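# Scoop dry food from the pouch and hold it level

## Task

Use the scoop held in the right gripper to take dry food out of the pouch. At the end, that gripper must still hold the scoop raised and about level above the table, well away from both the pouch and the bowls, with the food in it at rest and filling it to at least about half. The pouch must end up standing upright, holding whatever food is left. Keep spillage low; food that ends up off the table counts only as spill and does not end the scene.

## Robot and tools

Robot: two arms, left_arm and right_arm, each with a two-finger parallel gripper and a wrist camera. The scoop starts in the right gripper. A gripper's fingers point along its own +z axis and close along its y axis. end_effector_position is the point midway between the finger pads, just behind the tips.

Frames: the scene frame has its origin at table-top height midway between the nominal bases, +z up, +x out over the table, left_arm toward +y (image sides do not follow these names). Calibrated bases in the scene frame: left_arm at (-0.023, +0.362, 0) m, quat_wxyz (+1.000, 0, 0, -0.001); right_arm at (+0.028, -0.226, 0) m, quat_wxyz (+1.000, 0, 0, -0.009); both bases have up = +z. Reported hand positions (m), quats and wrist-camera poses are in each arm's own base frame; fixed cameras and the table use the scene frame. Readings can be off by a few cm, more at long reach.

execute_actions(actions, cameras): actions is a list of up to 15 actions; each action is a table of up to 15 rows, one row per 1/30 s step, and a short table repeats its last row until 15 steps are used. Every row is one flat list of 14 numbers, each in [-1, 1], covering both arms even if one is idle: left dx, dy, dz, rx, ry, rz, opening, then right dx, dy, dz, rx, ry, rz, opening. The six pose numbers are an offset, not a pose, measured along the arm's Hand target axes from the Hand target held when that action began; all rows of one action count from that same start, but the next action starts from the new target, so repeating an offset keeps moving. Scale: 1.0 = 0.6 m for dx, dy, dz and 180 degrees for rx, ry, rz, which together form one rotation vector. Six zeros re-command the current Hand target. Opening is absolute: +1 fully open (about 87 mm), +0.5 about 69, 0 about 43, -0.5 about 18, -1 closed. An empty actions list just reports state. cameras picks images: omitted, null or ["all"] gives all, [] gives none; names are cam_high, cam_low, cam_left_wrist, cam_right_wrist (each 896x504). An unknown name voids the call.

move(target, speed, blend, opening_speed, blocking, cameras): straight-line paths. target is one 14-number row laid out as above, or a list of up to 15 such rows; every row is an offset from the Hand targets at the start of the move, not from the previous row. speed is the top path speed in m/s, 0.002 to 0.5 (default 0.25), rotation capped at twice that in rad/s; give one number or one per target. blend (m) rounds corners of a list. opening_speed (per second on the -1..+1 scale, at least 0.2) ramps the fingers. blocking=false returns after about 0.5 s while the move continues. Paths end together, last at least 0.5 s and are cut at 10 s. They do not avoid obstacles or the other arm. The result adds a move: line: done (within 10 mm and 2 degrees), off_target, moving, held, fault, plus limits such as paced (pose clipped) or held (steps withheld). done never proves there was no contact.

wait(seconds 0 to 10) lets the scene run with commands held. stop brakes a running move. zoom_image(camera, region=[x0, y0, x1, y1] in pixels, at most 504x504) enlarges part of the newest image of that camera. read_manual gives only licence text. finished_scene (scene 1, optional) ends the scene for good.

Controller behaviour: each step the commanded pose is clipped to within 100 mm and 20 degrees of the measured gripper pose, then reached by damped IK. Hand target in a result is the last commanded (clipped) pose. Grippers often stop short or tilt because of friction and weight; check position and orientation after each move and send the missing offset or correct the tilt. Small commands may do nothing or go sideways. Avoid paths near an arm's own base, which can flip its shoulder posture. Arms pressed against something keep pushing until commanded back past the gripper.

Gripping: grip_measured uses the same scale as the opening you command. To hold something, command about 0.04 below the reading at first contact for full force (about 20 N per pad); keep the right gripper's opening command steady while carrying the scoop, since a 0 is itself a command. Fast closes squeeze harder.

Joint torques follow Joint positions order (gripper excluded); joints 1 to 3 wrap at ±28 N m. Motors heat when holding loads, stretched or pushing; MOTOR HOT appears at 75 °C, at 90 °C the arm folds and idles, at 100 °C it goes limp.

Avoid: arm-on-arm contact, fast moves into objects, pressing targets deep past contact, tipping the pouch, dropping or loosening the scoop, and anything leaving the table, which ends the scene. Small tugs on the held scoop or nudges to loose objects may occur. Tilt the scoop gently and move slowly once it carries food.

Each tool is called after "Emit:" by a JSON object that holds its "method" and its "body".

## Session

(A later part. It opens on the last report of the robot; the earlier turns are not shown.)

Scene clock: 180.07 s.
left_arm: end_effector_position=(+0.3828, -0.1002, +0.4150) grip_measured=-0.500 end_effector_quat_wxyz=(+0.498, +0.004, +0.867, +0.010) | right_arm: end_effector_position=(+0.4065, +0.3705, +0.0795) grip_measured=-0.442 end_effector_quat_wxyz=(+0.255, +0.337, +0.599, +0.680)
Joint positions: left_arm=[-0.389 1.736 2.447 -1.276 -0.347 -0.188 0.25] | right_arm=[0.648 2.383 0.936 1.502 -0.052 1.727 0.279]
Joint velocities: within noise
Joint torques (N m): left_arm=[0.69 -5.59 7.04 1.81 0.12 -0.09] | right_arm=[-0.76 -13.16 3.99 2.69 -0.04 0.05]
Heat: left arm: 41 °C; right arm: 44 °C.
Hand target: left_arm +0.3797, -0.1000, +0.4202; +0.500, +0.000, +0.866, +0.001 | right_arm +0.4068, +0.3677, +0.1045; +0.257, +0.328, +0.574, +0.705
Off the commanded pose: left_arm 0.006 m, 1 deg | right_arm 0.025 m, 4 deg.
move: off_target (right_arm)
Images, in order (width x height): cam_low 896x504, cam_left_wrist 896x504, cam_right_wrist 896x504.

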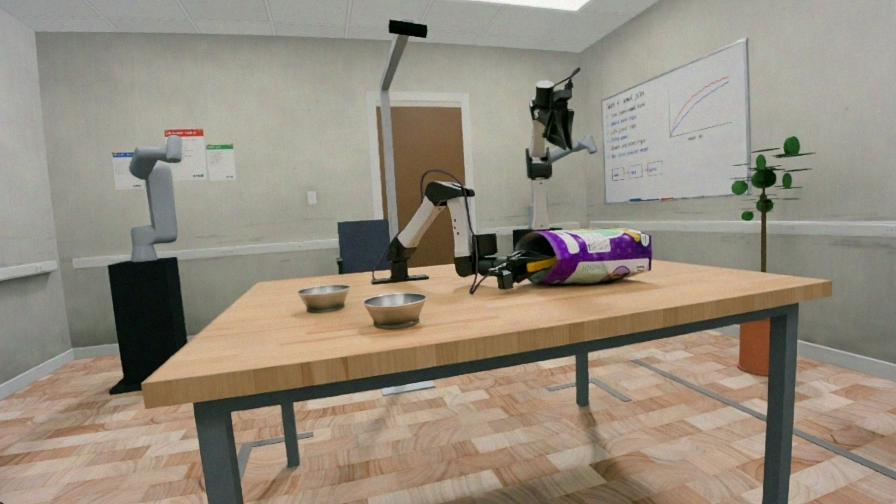

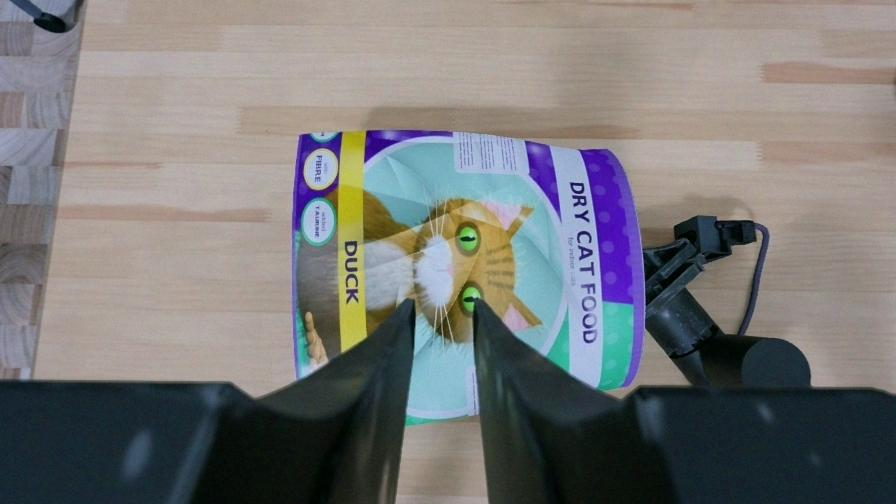

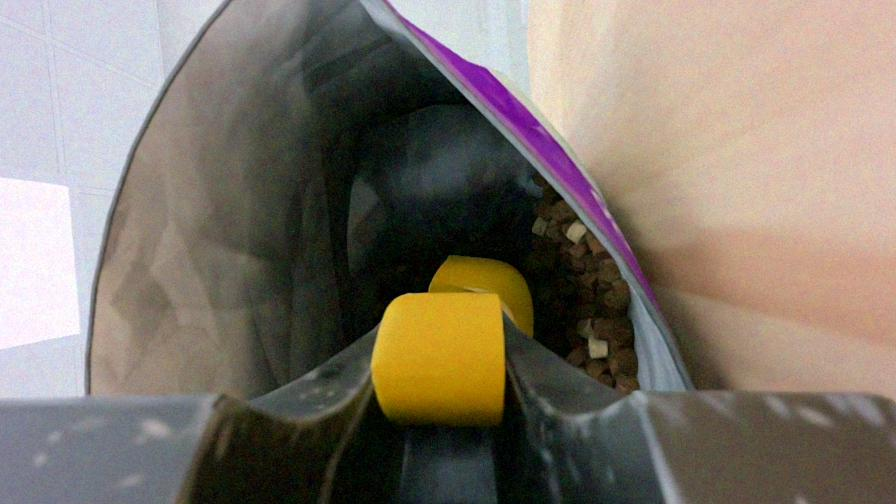

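Emit:
{"method": "move", "body": {"target": [0,0,0,0,0,0,-0.5,-0.1010,0.0120,-0.0860,0,0,0,-1], "speed": 0.05, "cameras": ["cam_left_wrist","cam_right_wrist","cam_low"]}}

Emit:
{"method": "zoom_image", "body": {"camera": "cam_right_wrist", "region": [260, 50, 620, 400]}}

Scene clock: 182.50 s.
left_arm: end_effector_position=(+0.3828, -0.1002, +0.4150) grip_measured=-0.500 end_effector_quat_wxyz=(+0.498, +0.004, +0.867, +0.010) | right_arm: end_effector_position=(+0.4063, +0.2899, +0.0603) grip_measured=-0.443 end_effector_quat_wxyz=(+0.236, +0.354, +0.626, +0.653)
Joint positions: left_arm=[-0.389 1.736 2.447 -1.276 -0.347 -0.188 0.25] | right_arm=[0.449 2.317 0.744 1.537 -0.26 1.729 0.279]
Joint velocities: within noise
Joint torques (N m): left_arm=[0.68 -5.65 6.97 1.81 0.11 -0.1] | right_arm=[-0.68 -14.79 3.22 2.64 -0.03 0.01]
Heat: left arm: 41 °C; right arm: 44 °C.
Hand target: left_arm +0.3797, -0.1000, +0.4202; +0.500, +0.000, +0.866, +0.001 | right_arm +0.4075, +0.2883, +0.0951; +0.257, +0.328, +0.574, +0.705
Off the commanded pose: left_arm 0.006 m, 1 deg | right_arm 0.035 m, 9 deg.
joint sent to its limit (right arm) — joint 4 (wrist pitch), upper limit. The joint targets are off in orientation, not in position.
move: off_target (right_arm)
Images, in order (width x height): cam_low 896x504, cam_left_wrist 896x504, cam_right_wrist 896x504.

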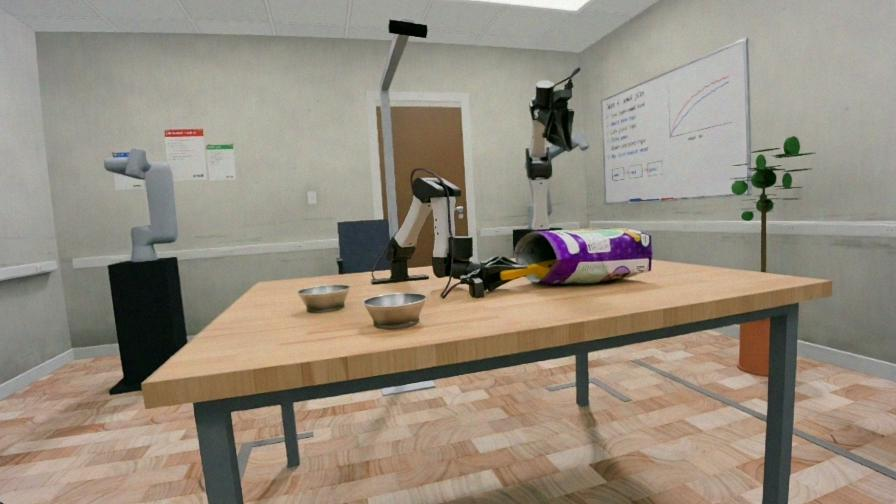

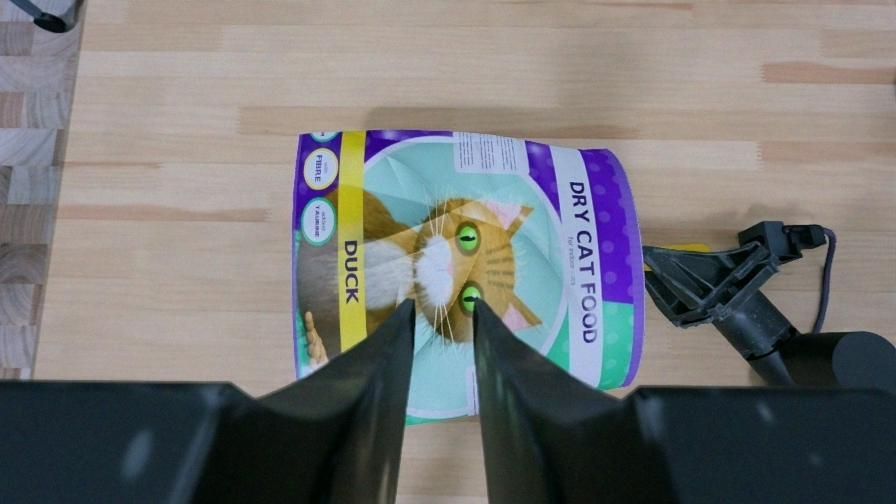

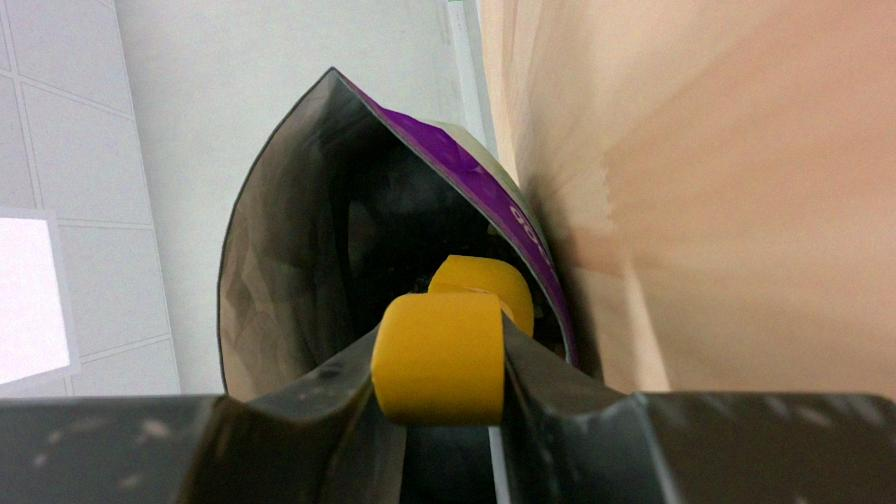

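Scaled by 1.400 from the camera's 896x504 image, which has a finer 1280x720 frame.

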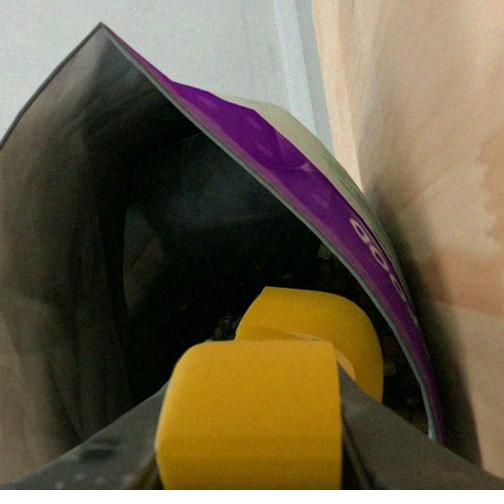

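Emit:
{"method": "zoom_image", "body": {"camera": "cam_low", "region": [430, 200, 670, 310]}}

Emit:
{"method": "zoom_image", "body": {"camera": "cam_left_wrist", "region": [560, 180, 896, 388]}}

Scaled by 2.100 from the camera's 896x504 image, which has a finer 1280x720 frame.

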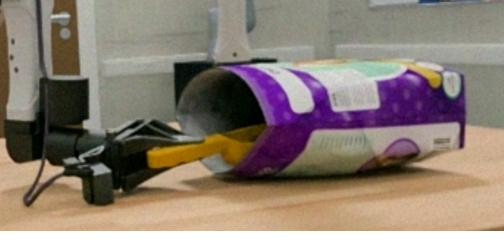

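Scaled by 1.500 from the camera's 896x504 image, which has a finer 1280x720 frame.

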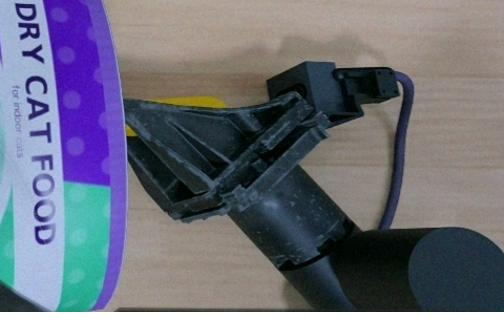

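Emit:
{"method": "move", "body": {"target": [0,0,0,0,0,0,-0.5,-0.0380,-0.0080,-0.0320,0.0266,0,-0.0356,-1], "speed": 0.05, "cameras": ["cam_left_wrist","cam_right_wrist","cam_low"]}}

Emit:
{"method": "zoom_image", "body": {"camera": "cam_low", "region": [430, 200, 670, 310]}}

Scene clock: 186.60 s.
left_arm: end_effector_position=(+0.3828, -0.1002, +0.4150) grip_measured=-0.500 end_effector_quat_wxyz=(+0.498, +0.004, +0.867, +0.010) | right_arm: end_effector_position=(+0.4054, +0.2627, +0.0545) grip_measured=-0.443 end_effector_quat_wxyz=(+0.255, +0.332, +0.646, +0.638)
Joint positions: left_arm=[-0.389 1.736 2.447 -1.276 -0.347 -0.188 0.25] | right_arm=[0.37 2.295 0.696 1.54 -0.344 1.645 0.279]
Joint velocities: within noise
Joint torques (N m): left_arm=[0.62 -5.67 7.01 1.8 0.11 -0.09] | right_arm=[-0.85 -14.15 3.04 2.6 -0.02 -0.28]
Heat: left arm: 41 °C; right arm: 44 °C.
Hand target: left_arm +0.3797, -0.1000, +0.4202; +0.500, +0.000, +0.866, +0.001 | right_arm +0.4078, +0.2602, +0.0841; +0.282, +0.305, +0.621, +0.665
Off the commanded pose: left_arm 0.006 m, 1 deg | right_arm 0.030 m, 6 deg.
joint sent to its limit (right arm) — joint 4 (wrist pitch), upper limit. The joint targets still meet the commanded pose.
move: off_target (right_arm)
Images, in order (width x height): cam_low 896x504, cam_left_wrist 896x504, cam_right_wrist 896x504.

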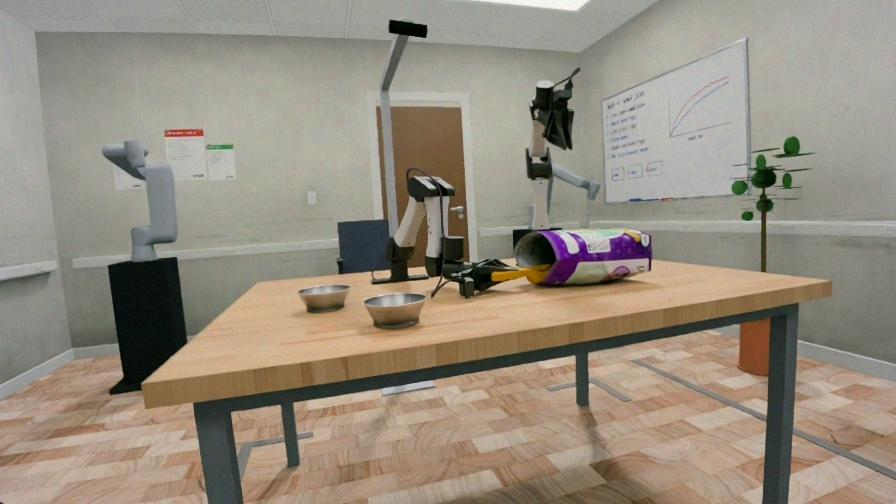

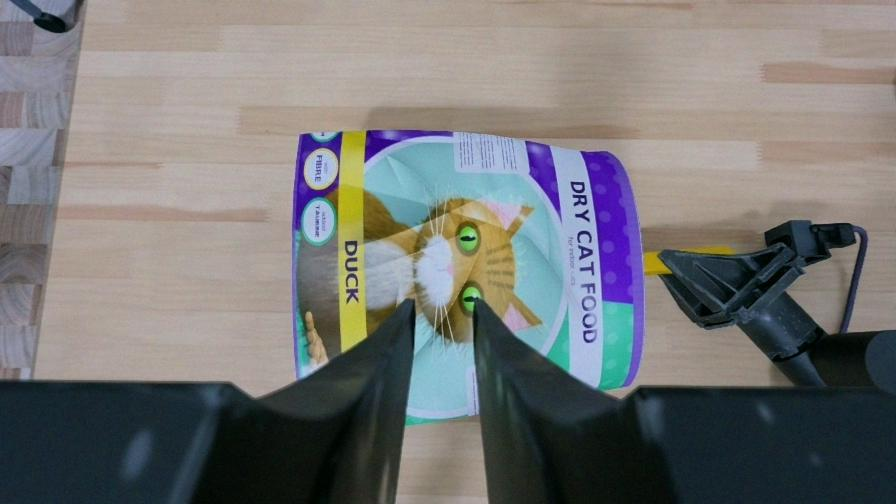

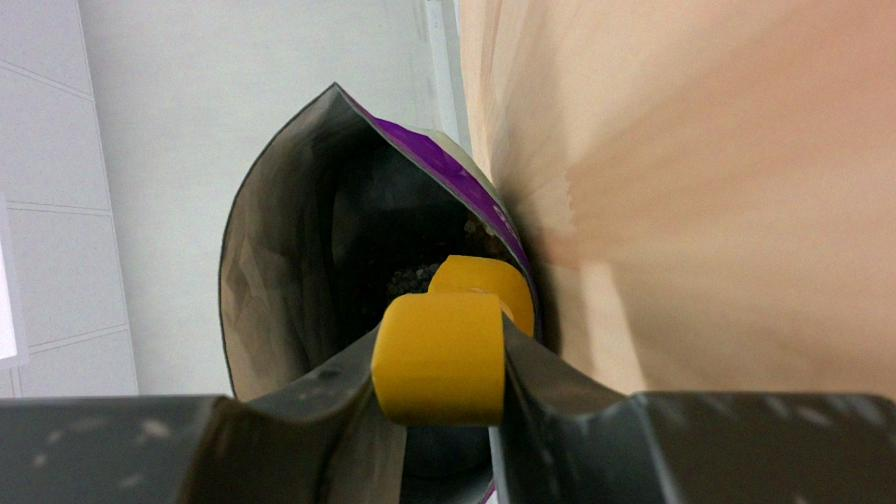

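Scaled by 2.100 from the camera's 896x504 image, which has a finer 1280x720 frame.

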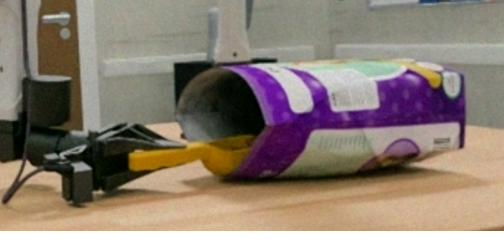

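Emit:
{"method": "move", "body": {"target": [0,0,0,0,0,0,-0.5,-0.0220,0.0560,-0.0200,0,0,0,-1], "speed": 0.05, "cameras": ["cam_left_wrist","cam_right_wrist","cam_low"]}}

Emit:
{"method": "zoom_image", "body": {"camera": "cam_low", "region": [430, 200, 670, 310]}}

Scene clock: 189.73 s.
left_arm: end_effector_position=(+0.3828, -0.1002, +0.4150) grip_measured=-0.500 end_effector_quat_wxyz=(+0.498, +0.004, +0.867, +0.010) | right_arm: end_effector_position=(+0.4073, +0.2427, +0.0922) grip_measured=-0.443 end_effector_quat_wxyz=(+0.267, +0.323, +0.635, +0.649)
Joint positions: left_arm=[-0.389 1.736 2.447 -1.276 -0.347 -0.188 0.25] | right_arm=[0.311 2.159 0.654 1.49 -0.398 1.644 0.279]
Joint velocities: within noise
Joint torques (N m): left_arm=[0.66 -5.64 6.99 1.81 0.1 -0.08] | right_arm=[-0.8 -13.44 3.49 2.4 -0.05 -0.17]
Heat: left arm: 41 °C; right arm: 44 °C.
Hand target: left_arm +0.3797, -0.1000, +0.4202; +0.500, +0.000, +0.866, +0.001 | right_arm +0.4074, +0.2402, +0.1164; +0.282, +0.305, +0.621, +0.665
Off the commanded pose: left_arm 0.006 m, 1 deg | right_arm 0.024 m, 4 deg.
move: off_target (right_arm)
Images, in order (width x height): cam_low 896x504, cam_left_wrist 896x504, cam_right_wrist 896x504.

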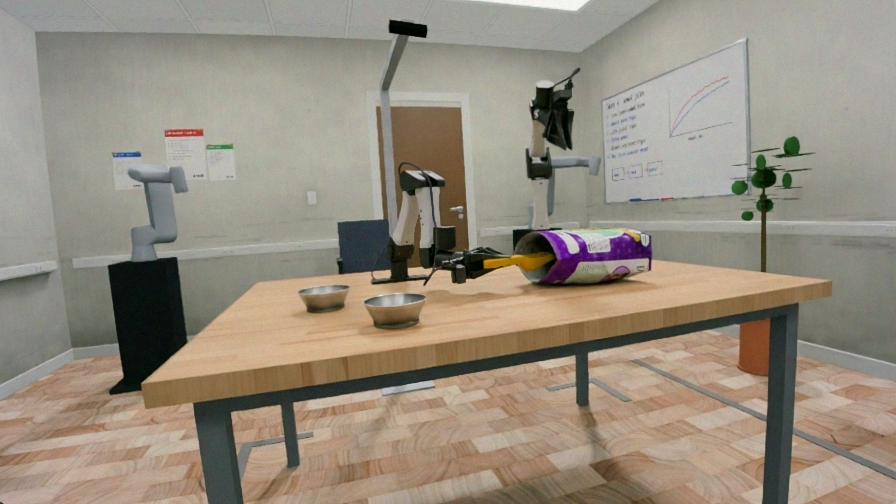

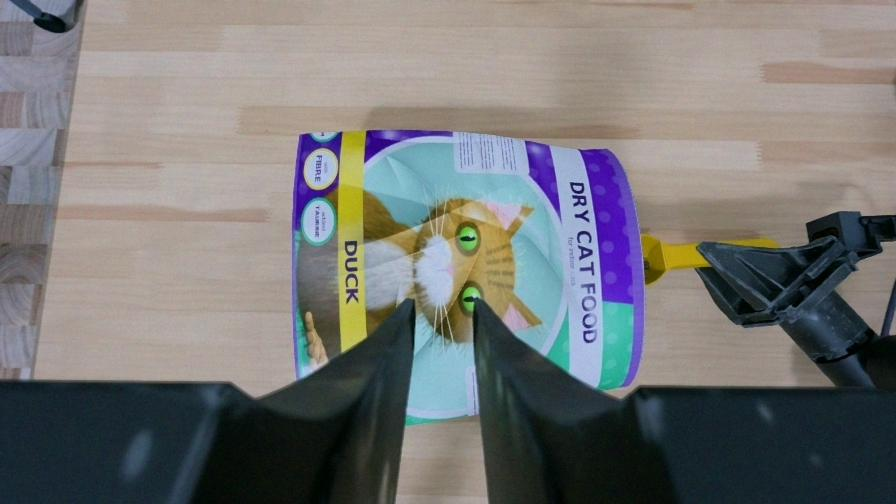

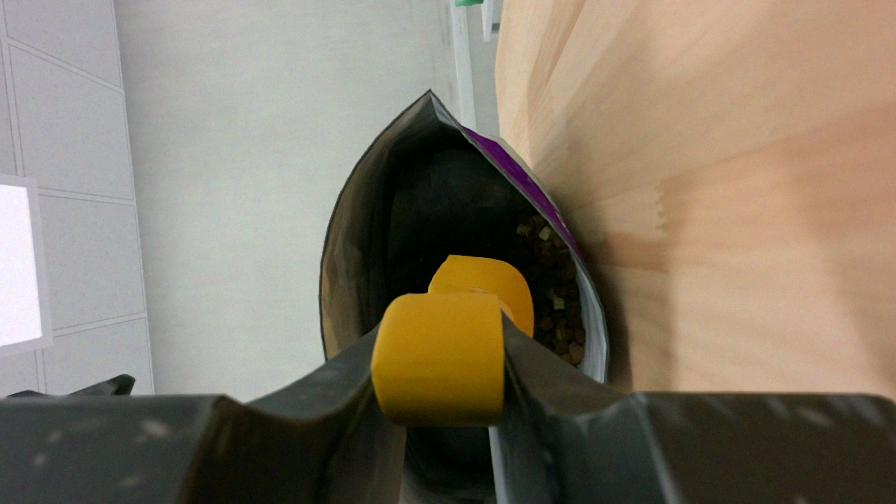

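Scaled by 2.100 from the camera's 896x504 image, which has a finer 1280x720 frame.

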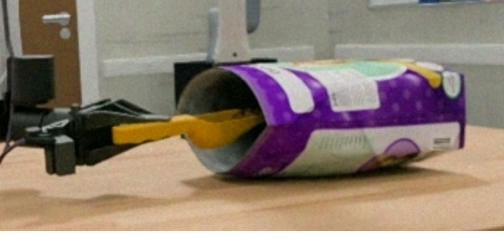

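Emit:
{"method": "zoom_image", "body": {"camera": "cam_left_wrist", "region": [620, 200, 820, 320]}}

Scaled by 2.520 from the camera's 896x504 image, which has a finer 1280x720 frame.

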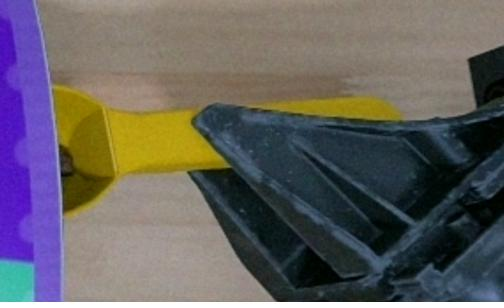

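Emit:
{"method": "move", "body": {"target": [0,0,0,0,0,0,-0.5,-0.1573,0.0140,-0.1233,0,0,0,-1], "speed": 0.07, "cameras": ["cam_left_wrist","cam_high","cam_low"]}}

Emit:
{"method": "zoom_image", "body": {"camera": "cam_left_wrist", "region": [620, 160, 896, 340]}}

Scene clock: 194.47 s.
left_arm: end_effector_position=(+0.3828, -0.1002, +0.4150) grip_measured=-0.500 end_effector_quat_wxyz=(+0.498, +0.004, +0.867, +0.010) | right_arm: end_effector_position=(+0.4119, +0.1217, +0.0901) grip_measured=-0.443 end_effector_quat_wxyz=(+0.261, +0.331, +0.633, +0.649)
Joint positions: left_arm=[-0.389 1.736 2.447 -1.276 -0.347 -0.188 0.25] | right_arm=[-0.078 2.149 0.611 1.508 -0.784 1.649 0.279]
Joint velocities: within noise
Joint torques (N m): left_arm=[0.62 -5.71 7.02 1.8 0.09 -0.09] | right_arm=[-0.69 -12.78 4.19 2.48 -0.06 0.04]
Heat: left arm: 40 °C; right arm: 45 °C.
Hand target: left_arm +0.3797, -0.1000, +0.4202; +0.500, +0.000, +0.866, +0.001 | right_arm +0.4133, +0.1201, +0.1162; +0.282, +0.305, +0.621, +0.665
Off the commanded pose: left_arm 0.006 m, 1 deg | right_arm 0.026 m, 4 deg.
move: off_target (right_arm)
Images, in order (width x height): cam_high 896x504, cam_low 896x504, cam_left_wrist 896x504.

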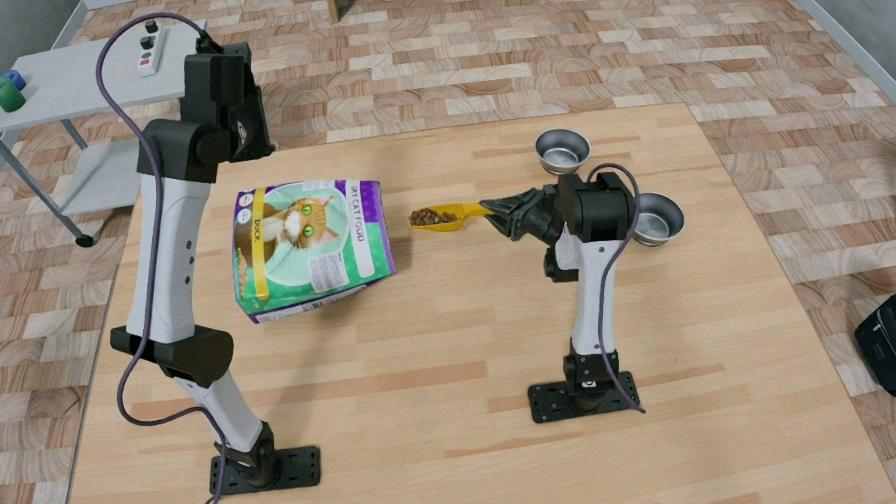

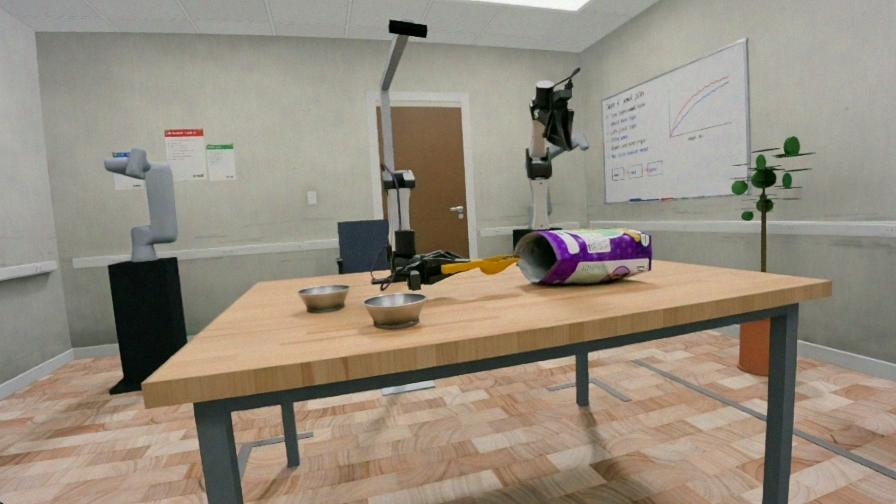

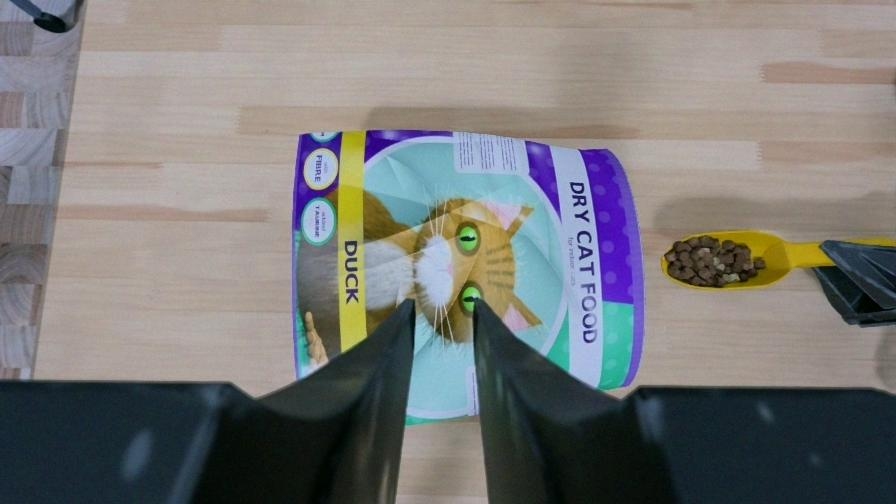

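Scaled by 1.826 from the camera's 896x504 image, which has a finer 1280x720 frame.

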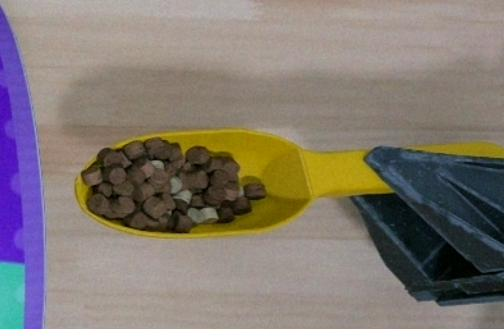

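Emit:
{"method": "zoom_image", "body": {"camera": "cam_low", "region": [380, 220, 560, 310]}}

Emit:
{"method": "move", "body": {"target": [[0,0,0,0,0,0,-0.5,0.0965,-0.0108,0.1260,0,0,0,-1],[0,0,0,0,0,0,-0.5,0.1935,-0.0900,0.1967,0.0567,0,-0.0756,-1]], "speed": 0.07, "blend": 0.02, "cameras": ["cam_left_wrist","cam_right_wrist","cam_low"]}}

Emit:
{"method": "zoom_image", "body": {"camera": "cam_right_wrist", "region": [260, 50, 620, 400]}}

Scaled by 2.800 from the camera's 896x504 image, which has a finer 1280x720 frame.

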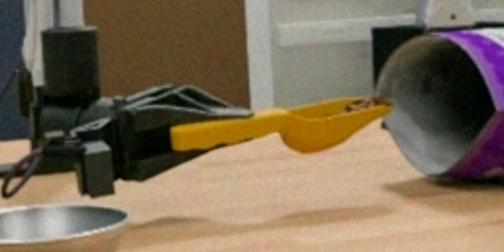

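Scene clock: 199.87 s.
left_arm: end_effector_position=(+0.3828, -0.1002, +0.4150) grip_measured=-0.500 end_effector_quat_wxyz=(+0.498, +0.004, +0.867, +0.010) | right_arm: end_effector_position=(+0.4201, +0.2865, +0.0645) grip_measured=-0.442 end_effector_quat_wxyz=(+0.311, +0.262, +0.711, +0.574)
Joint positions: left_arm=[-0.389 1.736 2.447 -1.276 -0.347 -0.188 0.25] | right_arm=[0.419 2.149 0.79 1.203 -0.298 1.382 0.279]
Joint velocities: within noise
Joint torques (N m): left_arm=[0.66 -5.68 6.95 1.81 0.11 -0.09] | right_arm=[0.44 -11.84 6.3 1.93 0.29 -0.49]
Heat: left arm: 40 °C; right arm: 45 °C.
Hand target: left_arm +0.3797, -0.1000, +0.4202; +0.500, +0.000, +0.866, +0.001 | right_arm +0.4263, +0.2885, +0.0739; +0.330, +0.254, +0.709, +0.569
Off the commanded pose: left_arm 0.006 m, 1 deg | right_arm 0.011 m, 2 deg.
move: off_target (right_arm)
Images, in order (width x height): cam_low 896x504, cam_left_wrist 896x504, cam_right_wrist 896x504.

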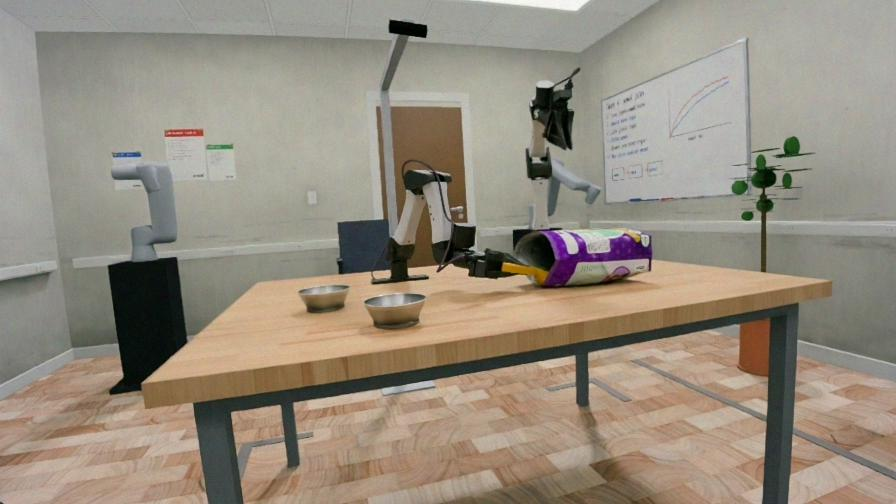

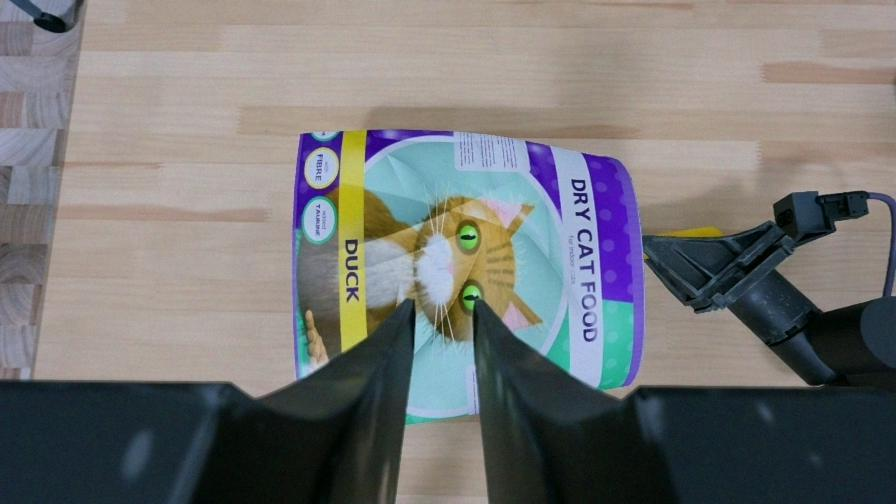

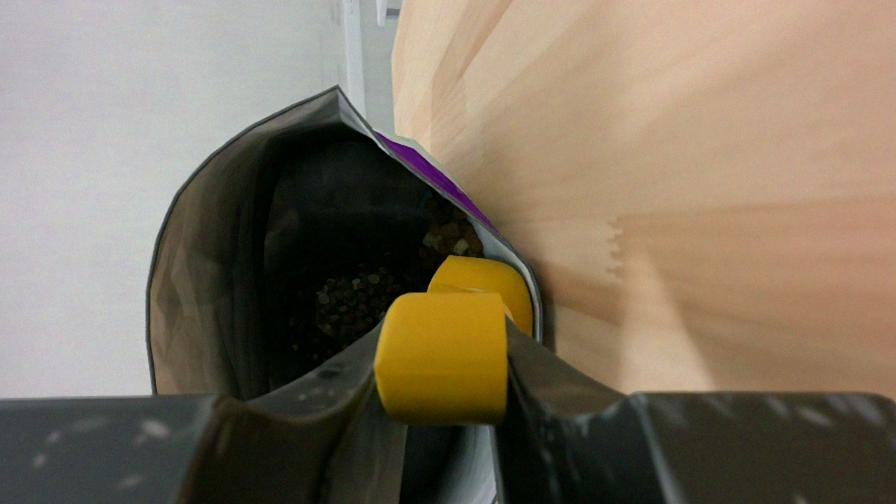

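Scaled by 1.400 from the camera's 896x504 image, which has a finer 1280x720 frame.

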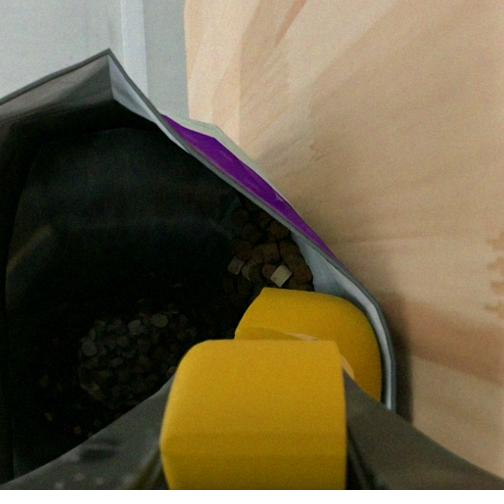

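Emit:
{"method": "move", "body": {"target": [0,0,0,0,0,0,-0.5,0.1320,0.0308,0.0977,-0.01,0,0.0133,-1], "speed": 0.05, "cameras": ["cam_left_wrist","cam_right_wrist","cam_low"]}}

Emit:
{"method": "zoom_image", "body": {"camera": "cam_right_wrist", "region": [260, 50, 620, 400]}}

Scene clock: 203.40 s.
left_arm: end_effector_position=(+0.3828, -0.1002, +0.4150) grip_measured=-0.500 end_effector_quat_wxyz=(+0.498, +0.004, +0.867, +0.010) | right_arm: end_effector_position=(+0.4182, +0.3813, +0.0780) grip_measured=-0.442 end_effector_quat_wxyz=(+0.323, +0.262, +0.688, +0.595)
Joint positions: left_arm=[-0.389 1.736 2.447 -1.276 -0.347 -0.188 0.25] | right_arm=[0.647 2.25 0.992 1.175 -0.062 1.431 0.279]
Joint velocities: within noise
Joint torques (N m): left_arm=[0.65 -5.68 6.98 1.81 0.09 -0.09] | right_arm=[1.11 -9.36 7.21 1.9 0.24 -0.22]
Heat: left arm: 40 °C; right arm: 45 °C.
Hand target: left_arm +0.3797, -0.1000, +0.4202; +0.500, +0.000, +0.866, +0.001 | right_arm +0.4187, +0.3883, +0.0698; +0.322, +0.263, +0.695, +0.587
Off the commanded pose: left_arm 0.006 m, 1 deg | right_arm 0.011 m, 1 deg.
move: off_target (right_arm)
Images, in order (width x height): cam_low 896x504, cam_left_wrist 896x504, cam_right_wrist 896x504.

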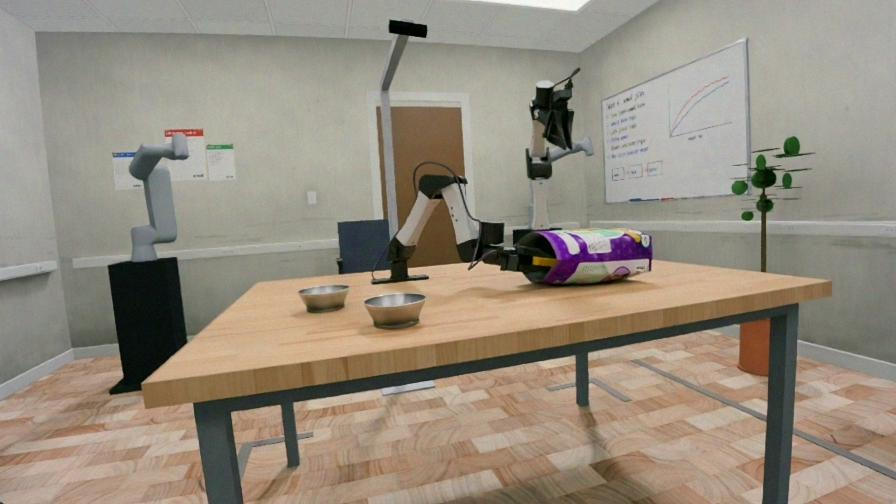

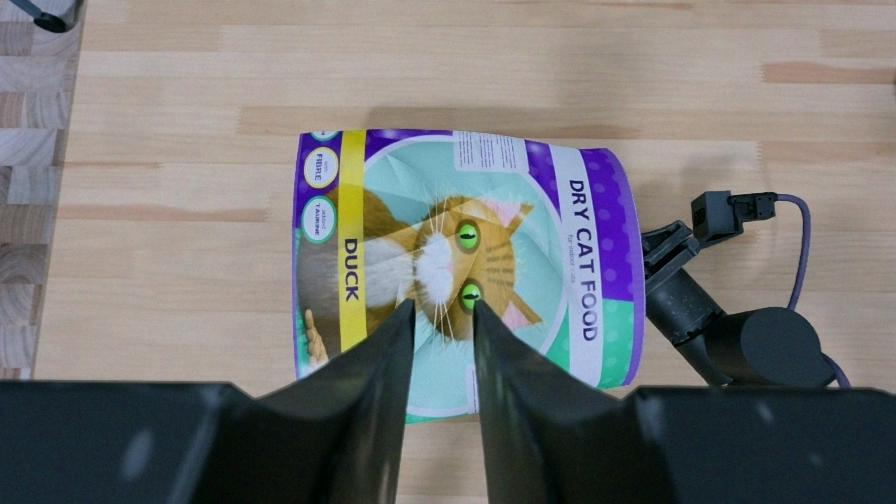

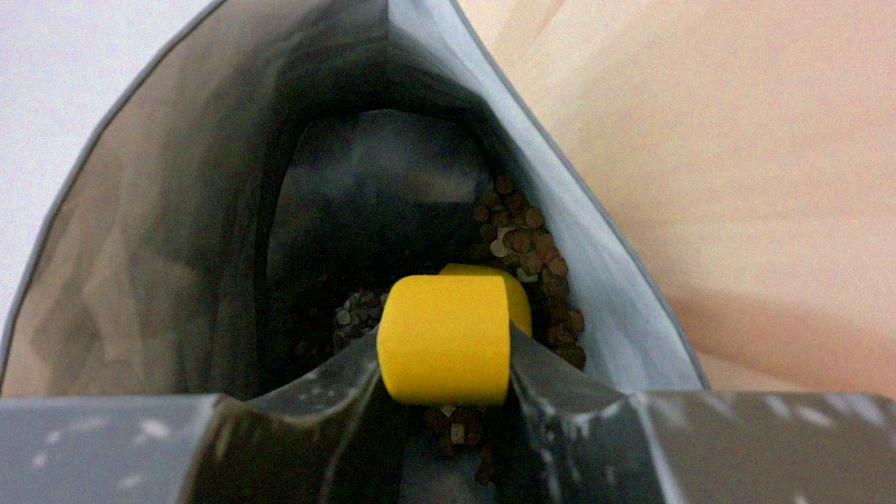

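Scaled by 1.400 from the camera's 896x504 image, which has a finer 1280x720 frame.

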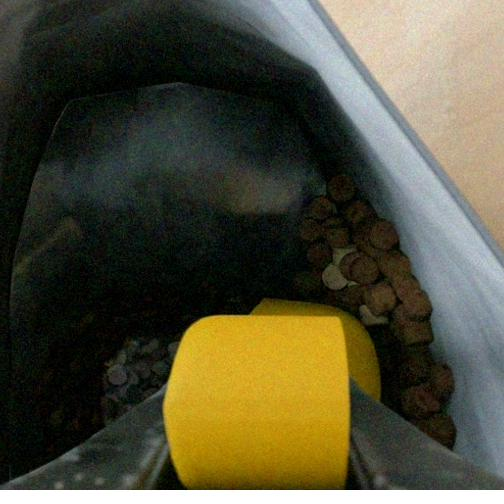

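Emit:
{"method": "move", "body": {"target": [[0,0,0,0,0,0,-0.5,-0.0132,0.0478,-0.0105,-0.05,0,0.0667,-1],[0,0,0,0,0,0,-0.5,-0.0673,0.0527,-0.0528,-0.0567,0,0.0756,-1]], "speed": 0.06, "blend": 0.005, "cameras": ["cam_left_wrist","cam_right_wrist","cam_low"]}}

Emit:
{"method": "zoom_image", "body": {"camera": "cam_right_wrist", "region": [260, 50, 620, 400]}}

Scene clock: 207.47 s.
left_arm: end_effector_position=(+0.3827, -0.1002, +0.4150) grip_measured=-0.500 end_effector_quat_wxyz=(+0.498, +0.004, +0.867, +0.010) | right_arm: end_effector_position=(+0.4201, +0.3450, +0.0772) grip_measured=-0.442 end_effector_quat_wxyz=(+0.266, +0.327, +0.631, +0.651)
Joint positions: left_arm=[-0.389 1.736 2.447 -1.277 -0.347 -0.188 0.25] | right_arm=[0.567 2.313 0.906 1.397 -0.138 1.66 0.279]
Joint velocities: within noise
Joint torques (N m): left_arm=[0.64 -5.7 6.98 1.81 0.11 -0.08] | right_arm=[-0.65 -14.32 4.23 2.73 -0.04 0.04]
Heat: left arm: 40 °C; right arm: 45 °C.
Hand target: left_arm +0.3796, -0.1000, +0.4201; +0.500, +0.000, +0.866, +0.001 | right_arm +0.4207, +0.3433, +0.1098; +0.273, +0.314, +0.604, +0.680
Off the commanded pose: left_arm 0.006 m, 1 deg | right_arm 0.033 m, 5 deg.
move: off_target (right_arm)
Images, in order (width x height): cam_low 896x504, cam_left_wrist 896x504, cam_right_wrist 896x504.

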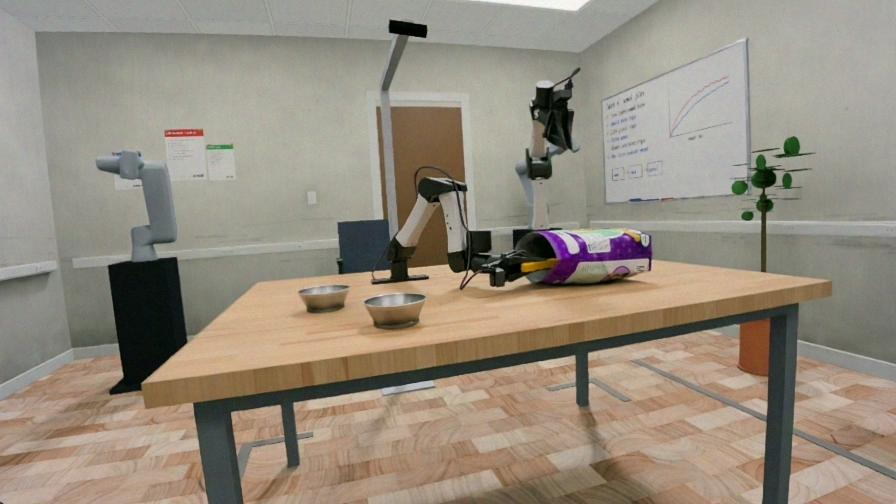

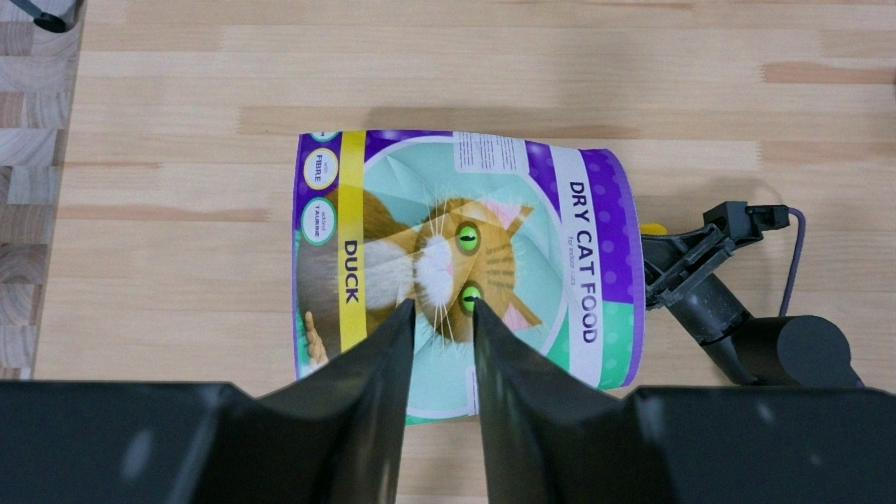

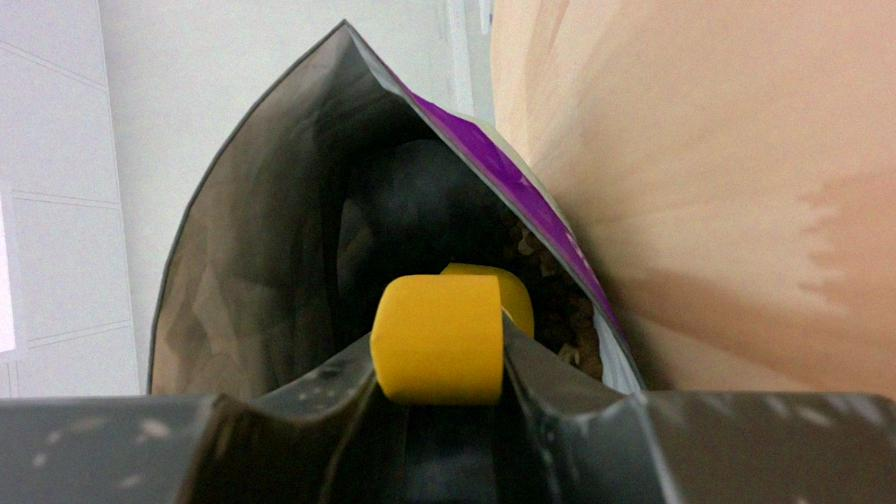

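Scaled by 1.400 from the camera's 896x504 image, which has a finer 1280x720 frame.

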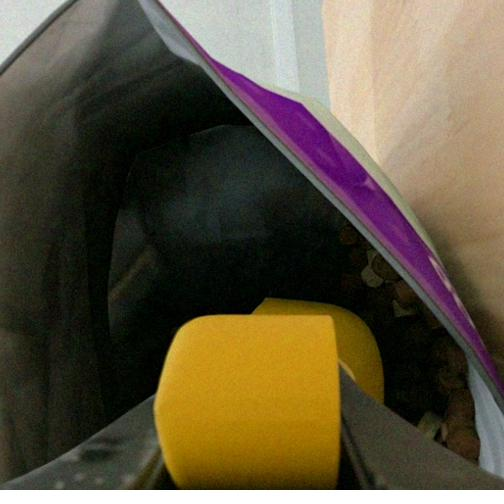

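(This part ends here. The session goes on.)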